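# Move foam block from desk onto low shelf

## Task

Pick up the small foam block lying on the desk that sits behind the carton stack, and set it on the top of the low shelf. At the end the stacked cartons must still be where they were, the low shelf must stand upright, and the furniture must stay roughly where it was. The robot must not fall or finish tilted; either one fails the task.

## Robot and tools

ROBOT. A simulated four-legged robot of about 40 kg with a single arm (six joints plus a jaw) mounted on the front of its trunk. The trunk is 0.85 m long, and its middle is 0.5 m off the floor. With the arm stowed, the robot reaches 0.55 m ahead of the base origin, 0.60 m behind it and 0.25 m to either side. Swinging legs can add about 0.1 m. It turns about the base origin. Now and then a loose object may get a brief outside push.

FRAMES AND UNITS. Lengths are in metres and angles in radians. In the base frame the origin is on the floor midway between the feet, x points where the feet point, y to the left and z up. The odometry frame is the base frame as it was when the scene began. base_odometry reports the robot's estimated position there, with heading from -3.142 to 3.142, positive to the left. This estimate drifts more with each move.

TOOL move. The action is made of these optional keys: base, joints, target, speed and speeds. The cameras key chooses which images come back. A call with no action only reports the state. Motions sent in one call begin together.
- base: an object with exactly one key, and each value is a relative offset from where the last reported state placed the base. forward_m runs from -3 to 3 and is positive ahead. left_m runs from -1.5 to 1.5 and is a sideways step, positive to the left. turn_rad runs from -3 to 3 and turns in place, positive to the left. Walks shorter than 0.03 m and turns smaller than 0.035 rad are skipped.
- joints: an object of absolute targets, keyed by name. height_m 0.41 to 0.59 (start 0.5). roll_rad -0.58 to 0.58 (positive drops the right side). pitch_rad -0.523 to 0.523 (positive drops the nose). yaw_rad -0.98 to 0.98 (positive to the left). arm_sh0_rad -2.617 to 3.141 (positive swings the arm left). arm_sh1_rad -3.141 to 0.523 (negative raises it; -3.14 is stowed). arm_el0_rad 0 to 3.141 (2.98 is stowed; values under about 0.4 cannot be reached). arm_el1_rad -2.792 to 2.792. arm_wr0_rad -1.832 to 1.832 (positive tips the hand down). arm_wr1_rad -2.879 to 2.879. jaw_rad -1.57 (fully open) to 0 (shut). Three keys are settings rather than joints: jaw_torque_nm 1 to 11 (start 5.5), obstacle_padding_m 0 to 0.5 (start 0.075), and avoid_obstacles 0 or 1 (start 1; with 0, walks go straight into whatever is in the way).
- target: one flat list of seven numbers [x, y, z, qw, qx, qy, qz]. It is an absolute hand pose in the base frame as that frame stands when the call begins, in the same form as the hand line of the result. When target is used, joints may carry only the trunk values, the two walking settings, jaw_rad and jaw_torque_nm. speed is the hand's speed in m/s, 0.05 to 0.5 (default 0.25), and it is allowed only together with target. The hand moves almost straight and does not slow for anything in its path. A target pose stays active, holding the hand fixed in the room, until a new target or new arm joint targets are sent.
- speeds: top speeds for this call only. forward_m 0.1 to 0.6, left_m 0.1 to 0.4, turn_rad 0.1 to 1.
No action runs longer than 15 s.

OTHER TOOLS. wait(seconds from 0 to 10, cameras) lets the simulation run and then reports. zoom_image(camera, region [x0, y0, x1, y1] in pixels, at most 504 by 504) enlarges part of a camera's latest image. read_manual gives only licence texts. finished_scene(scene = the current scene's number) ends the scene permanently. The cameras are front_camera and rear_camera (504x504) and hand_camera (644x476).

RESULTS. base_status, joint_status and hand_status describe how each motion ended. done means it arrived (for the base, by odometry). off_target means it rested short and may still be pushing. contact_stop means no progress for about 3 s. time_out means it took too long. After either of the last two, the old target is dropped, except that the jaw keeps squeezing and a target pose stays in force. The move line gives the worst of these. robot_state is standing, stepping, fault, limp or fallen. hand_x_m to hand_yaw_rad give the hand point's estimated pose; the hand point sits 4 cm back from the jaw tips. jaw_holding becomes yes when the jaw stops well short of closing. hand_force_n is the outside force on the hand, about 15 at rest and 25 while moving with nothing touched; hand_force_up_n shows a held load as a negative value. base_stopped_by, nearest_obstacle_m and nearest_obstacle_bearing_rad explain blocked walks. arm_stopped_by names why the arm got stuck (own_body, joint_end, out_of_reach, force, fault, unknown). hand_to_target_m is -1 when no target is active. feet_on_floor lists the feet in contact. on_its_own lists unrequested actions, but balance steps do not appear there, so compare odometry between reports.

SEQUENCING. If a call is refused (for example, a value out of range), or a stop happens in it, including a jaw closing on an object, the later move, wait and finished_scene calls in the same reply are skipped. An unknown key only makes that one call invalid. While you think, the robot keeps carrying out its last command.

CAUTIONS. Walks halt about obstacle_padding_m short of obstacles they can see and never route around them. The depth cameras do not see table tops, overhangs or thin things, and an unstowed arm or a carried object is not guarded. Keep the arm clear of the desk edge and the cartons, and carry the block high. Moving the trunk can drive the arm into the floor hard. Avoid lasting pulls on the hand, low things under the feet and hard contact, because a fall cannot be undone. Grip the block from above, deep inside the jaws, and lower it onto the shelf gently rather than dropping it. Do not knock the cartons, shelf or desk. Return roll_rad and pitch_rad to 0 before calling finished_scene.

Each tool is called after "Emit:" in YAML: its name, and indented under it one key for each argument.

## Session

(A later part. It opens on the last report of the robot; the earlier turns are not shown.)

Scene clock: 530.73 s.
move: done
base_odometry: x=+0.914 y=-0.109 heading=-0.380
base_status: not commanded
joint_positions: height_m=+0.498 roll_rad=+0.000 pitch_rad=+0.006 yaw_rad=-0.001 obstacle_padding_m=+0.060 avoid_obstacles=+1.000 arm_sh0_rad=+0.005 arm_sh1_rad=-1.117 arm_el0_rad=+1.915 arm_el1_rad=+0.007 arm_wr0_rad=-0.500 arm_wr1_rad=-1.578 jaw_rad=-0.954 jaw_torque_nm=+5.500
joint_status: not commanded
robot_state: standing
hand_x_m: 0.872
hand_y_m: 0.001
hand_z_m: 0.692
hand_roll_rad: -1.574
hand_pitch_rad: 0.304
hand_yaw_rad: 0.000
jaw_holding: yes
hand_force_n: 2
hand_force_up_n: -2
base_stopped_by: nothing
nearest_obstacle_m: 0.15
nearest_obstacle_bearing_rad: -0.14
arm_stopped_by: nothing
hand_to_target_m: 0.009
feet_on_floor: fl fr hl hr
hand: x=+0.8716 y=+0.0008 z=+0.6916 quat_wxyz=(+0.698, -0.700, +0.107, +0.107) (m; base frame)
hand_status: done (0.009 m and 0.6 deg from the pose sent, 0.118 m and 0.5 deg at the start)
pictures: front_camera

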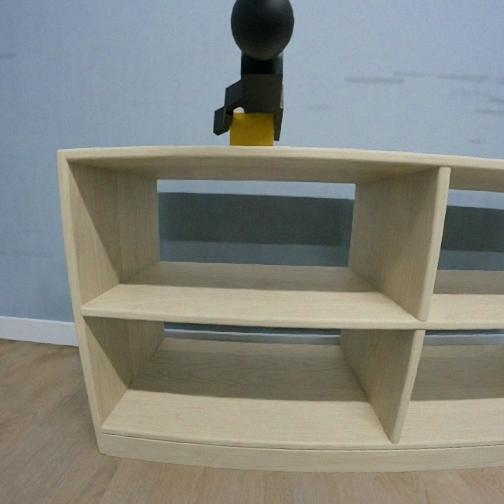

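Emit:
move:
  target: [0.88, 0.0, 0.668, 0.6994, -0.6994, 0.1039, 0.1039]
  speed: 0.05
  cameras: []

Emit:
move:
  target: [0.88, 0.0, 0.656, 0.6994, -0.6994, 0.1039, 0.1039]
  speed: 0.05
  cameras: ["front_camera"]

Emit:
zoom_image:
  camera: "front_camera"
  region: [150, 50, 350, 250]

Scene clock: 535.53 s.
move: done
base_odometry: x=+0.914 y=-0.109 heading=-0.380
base_status: not commanded
joint_positions: height_m=+0.498 roll_rad=+0.000 pitch_rad=+0.006 yaw_rad=-0.001 obstacle_padding_m=+0.060 avoid_obstacles=+1.000 arm_sh0_rad=+0.004 arm_sh1_rad=-1.057 arm_el0_rad=+1.893 arm_el1_rad=+0.006 arm_wr0_rad=-0.539 arm_wr1_rad=-1.578 jaw_rad=-0.954 jaw_torque_nm=+5.500
joint_status: not commanded
robot_state: standing
hand_x_m: 0.878
hand_y_m: 0.000
hand_z_m: 0.670
hand_roll_rad: -1.575
hand_pitch_rad: 0.304
hand_yaw_rad: -0.001
jaw_holding: yes
hand_force_n: 3
hand_force_up_n: -1
base_stopped_by: nothing
nearest_obstacle_m: 0.15
nearest_obstacle_bearing_rad: -0.14
arm_stopped_by: nothing
hand_to_target_m: 0.003
feet_on_floor: fl fr hl hr
hand: x=+0.8780 y=+0.0004 z=+0.6698 quat_wxyz=(+0.698, -0.700, +0.107, +0.107) (m; base frame)
hand_status: done (0.003 m and 0.5 deg from the pose sent, 0.025 m and 0.6 deg at the start)
pictures: none
No camera images: "cameras" was empty.

Scene clock: 536.03 s.
move: done
base_odometry: x=+0.914 y=-0.110 heading=-0.380
base_status: not commanded
joint_positions: height_m=+0.499 roll_rad=+0.001 pitch_rad=+0.005 yaw_rad=-0.001 obstacle_padding_m=+0.060 avoid_obstacles=+1.000 arm_sh0_rad=+0.004 arm_sh1_rad=-1.040 arm_el0_rad=+1.895 arm_el1_rad=+0.006 arm_wr0_rad=-0.575 arm_wr1_rad=-1.573 jaw_rad=-0.955 jaw_torque_nm=+5.500
joint_status: not commanded
robot_state: standing
hand_x_m: 0.878
hand_y_m: 0.000
hand_z_m: 0.665
hand_roll_rad: -1.570
hand_pitch_rad: 0.286
hand_yaw_rad: -0.001
jaw_holding: yes
hand_force_n: 4
hand_force_up_n: 4
base_stopped_by: nothing
nearest_obstacle_m: 0.15
nearest_obstacle_bearing_rad: -0.14
arm_stopped_by: nothing
hand_to_target_m: 0.010
feet_on_floor: fl fr hl hr
hand: x=+0.8777 y=-0.0001 z=+0.6653 quat_wxyz=(+0.700, -0.699, +0.101, +0.100) (m; base frame)
hand_status: done (0.010 m and 0.5 deg from the pose sent, 0.014 m and 0.5 deg at the start)
pictures: front_camera

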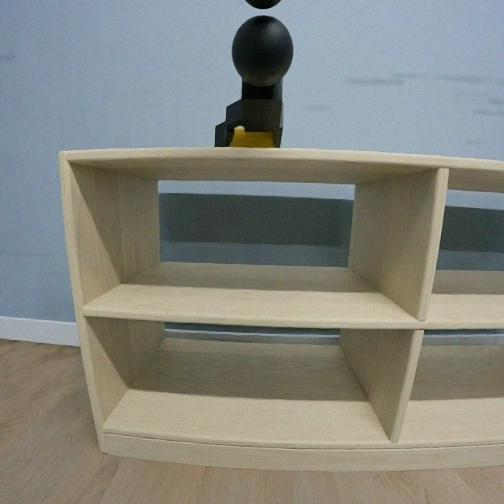

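Scaled by 2.520.

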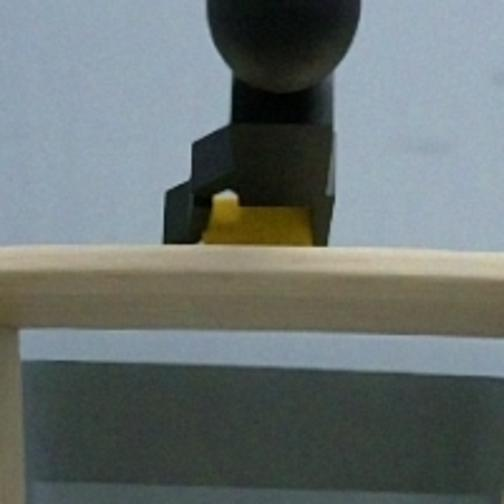

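Emit:
move:
  joints: {"jaw_rad": -1.4}
  cameras: []

Emit:
move:
  target: [0.878, -0.008, 0.667, 0.6994, -0.6994, 0.1039, 0.1039]
  speed: 0.05
  cameras: []

Emit:
move:
  target: [0.85, -0.008, 0.8, 0.6994, -0.6994, 0.1039, 0.1039]
  speed: 0.1
  cameras: ["front_camera", "hand_camera"]

Scene clock: 543.37 s.
move: done
base_odometry: x=+0.914 y=-0.110 heading=-0.380
base_status: not commanded
joint_positions: height_m=+0.498 roll_rad=+0.000 pitch_rad=+0.006 yaw_rad=-0.001 obstacle_padding_m=+0.060 avoid_obstacles=+1.000 arm_sh0_rad=+0.003 arm_sh1_rad=-1.031 arm_el0_rad=+1.898 arm_el1_rad=+0.006 arm_wr0_rad=-0.577 arm_wr1_rad=-1.573 jaw_rad=-1.399 jaw_torque_nm=+5.500
joint_status: all done
robot_state: standing
hand_x_m: 0.877
hand_y_m: 0.000
hand_z_m: 0.657
hand_roll_rad: -1.570
hand_pitch_rad: 0.296
hand_yaw_rad: -0.002
jaw_holding: no
hand_force_n: 2
hand_force_up_n: 0
base_stopped_by: nothing
nearest_obstacle_m: 0.15
nearest_obstacle_bearing_rad: -0.14
arm_stopped_by: nothing
hand_to_target_m: 0.003
feet_on_floor: fl fr hl hr
hand: x=+0.8772 y=-0.0004 z=+0.6570 quat_wxyz=(+0.700, -0.699, +0.105, +0.103) (m; base frame)
hand_status: not commanded
pictures: none
No camera images: "cameras" was empty.

Scene clock: 543.83 s.
move: done
base_odometry: x=+0.914 y=-0.110 heading=-0.380
base_status: not commanded
joint_positions: height_m=+0.498 roll_rad=+0.000 pitch_rad=+0.005 yaw_rad=-0.001 obstacle_padding_m=+0.060 avoid_obstacles=+1.000 arm_sh0_rad=-0.007 arm_sh1_rad=-1.045 arm_el0_rad=+1.896 arm_el1_rad=-0.012 arm_wr0_rad=-0.564 arm_wr1_rad=-1.566 jaw_rad=-1.400 jaw_torque_nm=+5.500
joint_status: not commanded
robot_state: standing
hand_x_m: 0.877
hand_y_m: -0.006
hand_z_m: 0.665
hand_roll_rad: -1.575
hand_pitch_rad: 0.293
hand_yaw_rad: -0.003
jaw_holding: no
hand_force_n: 2
hand_force_up_n: -1
base_stopped_by: nothing
nearest_obstacle_m: 0.15
nearest_obstacle_bearing_rad: -0.14
arm_stopped_by: nothing
hand_to_target_m: 0.003
feet_on_floor: fl fr hl hr
hand: x=+0.8772 y=-0.0056 z=+0.6653 quat_wxyz=(+0.698, -0.701, +0.104, +0.102) (m; base frame)
hand_status: done (0.003 m and 0.3 deg from the pose sent, 0.013 m and 0.2 deg at the start)
pictures: none
No camera images: "cameras" was empty.

Scene clock: 545.70 s.
move: done
base_odometry: x=+0.914 y=-0.110 heading=-0.380
base_status: not commanded
joint_positions: height_m=+0.499 roll_rad=+0.000 pitch_rad=+0.006 yaw_rad=-0.001 obstacle_padding_m=+0.060 avoid_obstacles=+1.000 arm_sh0_rad=-0.012 arm_sh1_rad=-1.322 arm_el0_rad=+1.897 arm_el1_rad=-0.047 arm_wr0_rad=-0.291 arm_wr1_rad=-1.532 jaw_rad=-1.400 jaw_torque_nm=+5.500
joint_status: not commanded
robot_state: standing
hand_x_m: 0.855
hand_y_m: -0.007
hand_z_m: 0.799
hand_roll_rad: -1.574
hand_pitch_rad: 0.291
hand_yaw_rad: 0.000
jaw_holding: no
hand_force_n: 3
hand_force_up_n: 0
base_stopped_by: nothing
nearest_obstacle_m: 0.15
nearest_obstacle_bearing_rad: -0.14
arm_stopped_by: nothing
hand_to_target_m: 0.006
feet_on_floor: fl fr hl hr
hand: x=+0.8550 y=-0.0066 z=+0.7986 quat_wxyz=(+0.699, -0.701, +0.102, +0.102) (m; base frame)
hand_status: done (0.006 m and 0.3 deg from the pose sent, 0.137 m and 0.3 deg at the start)
pictures: front_camera, hand_camera

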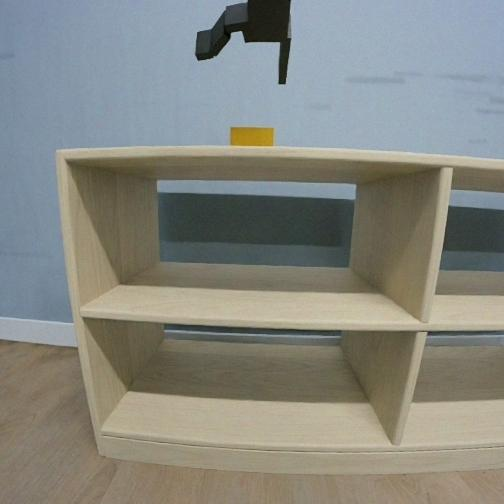

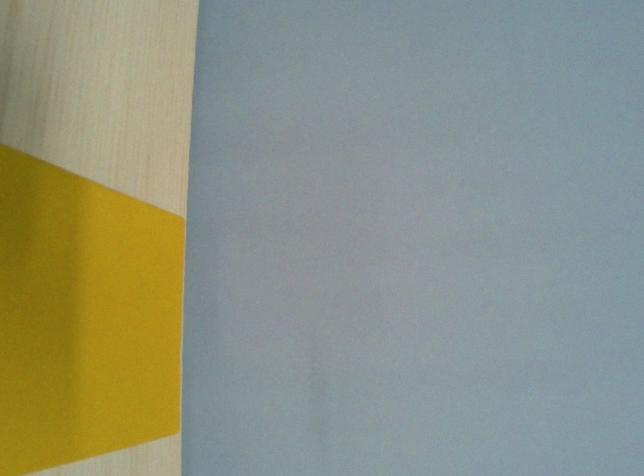

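Emit:
finished_scene:
  scene: 2

The scene is finished: the task was done.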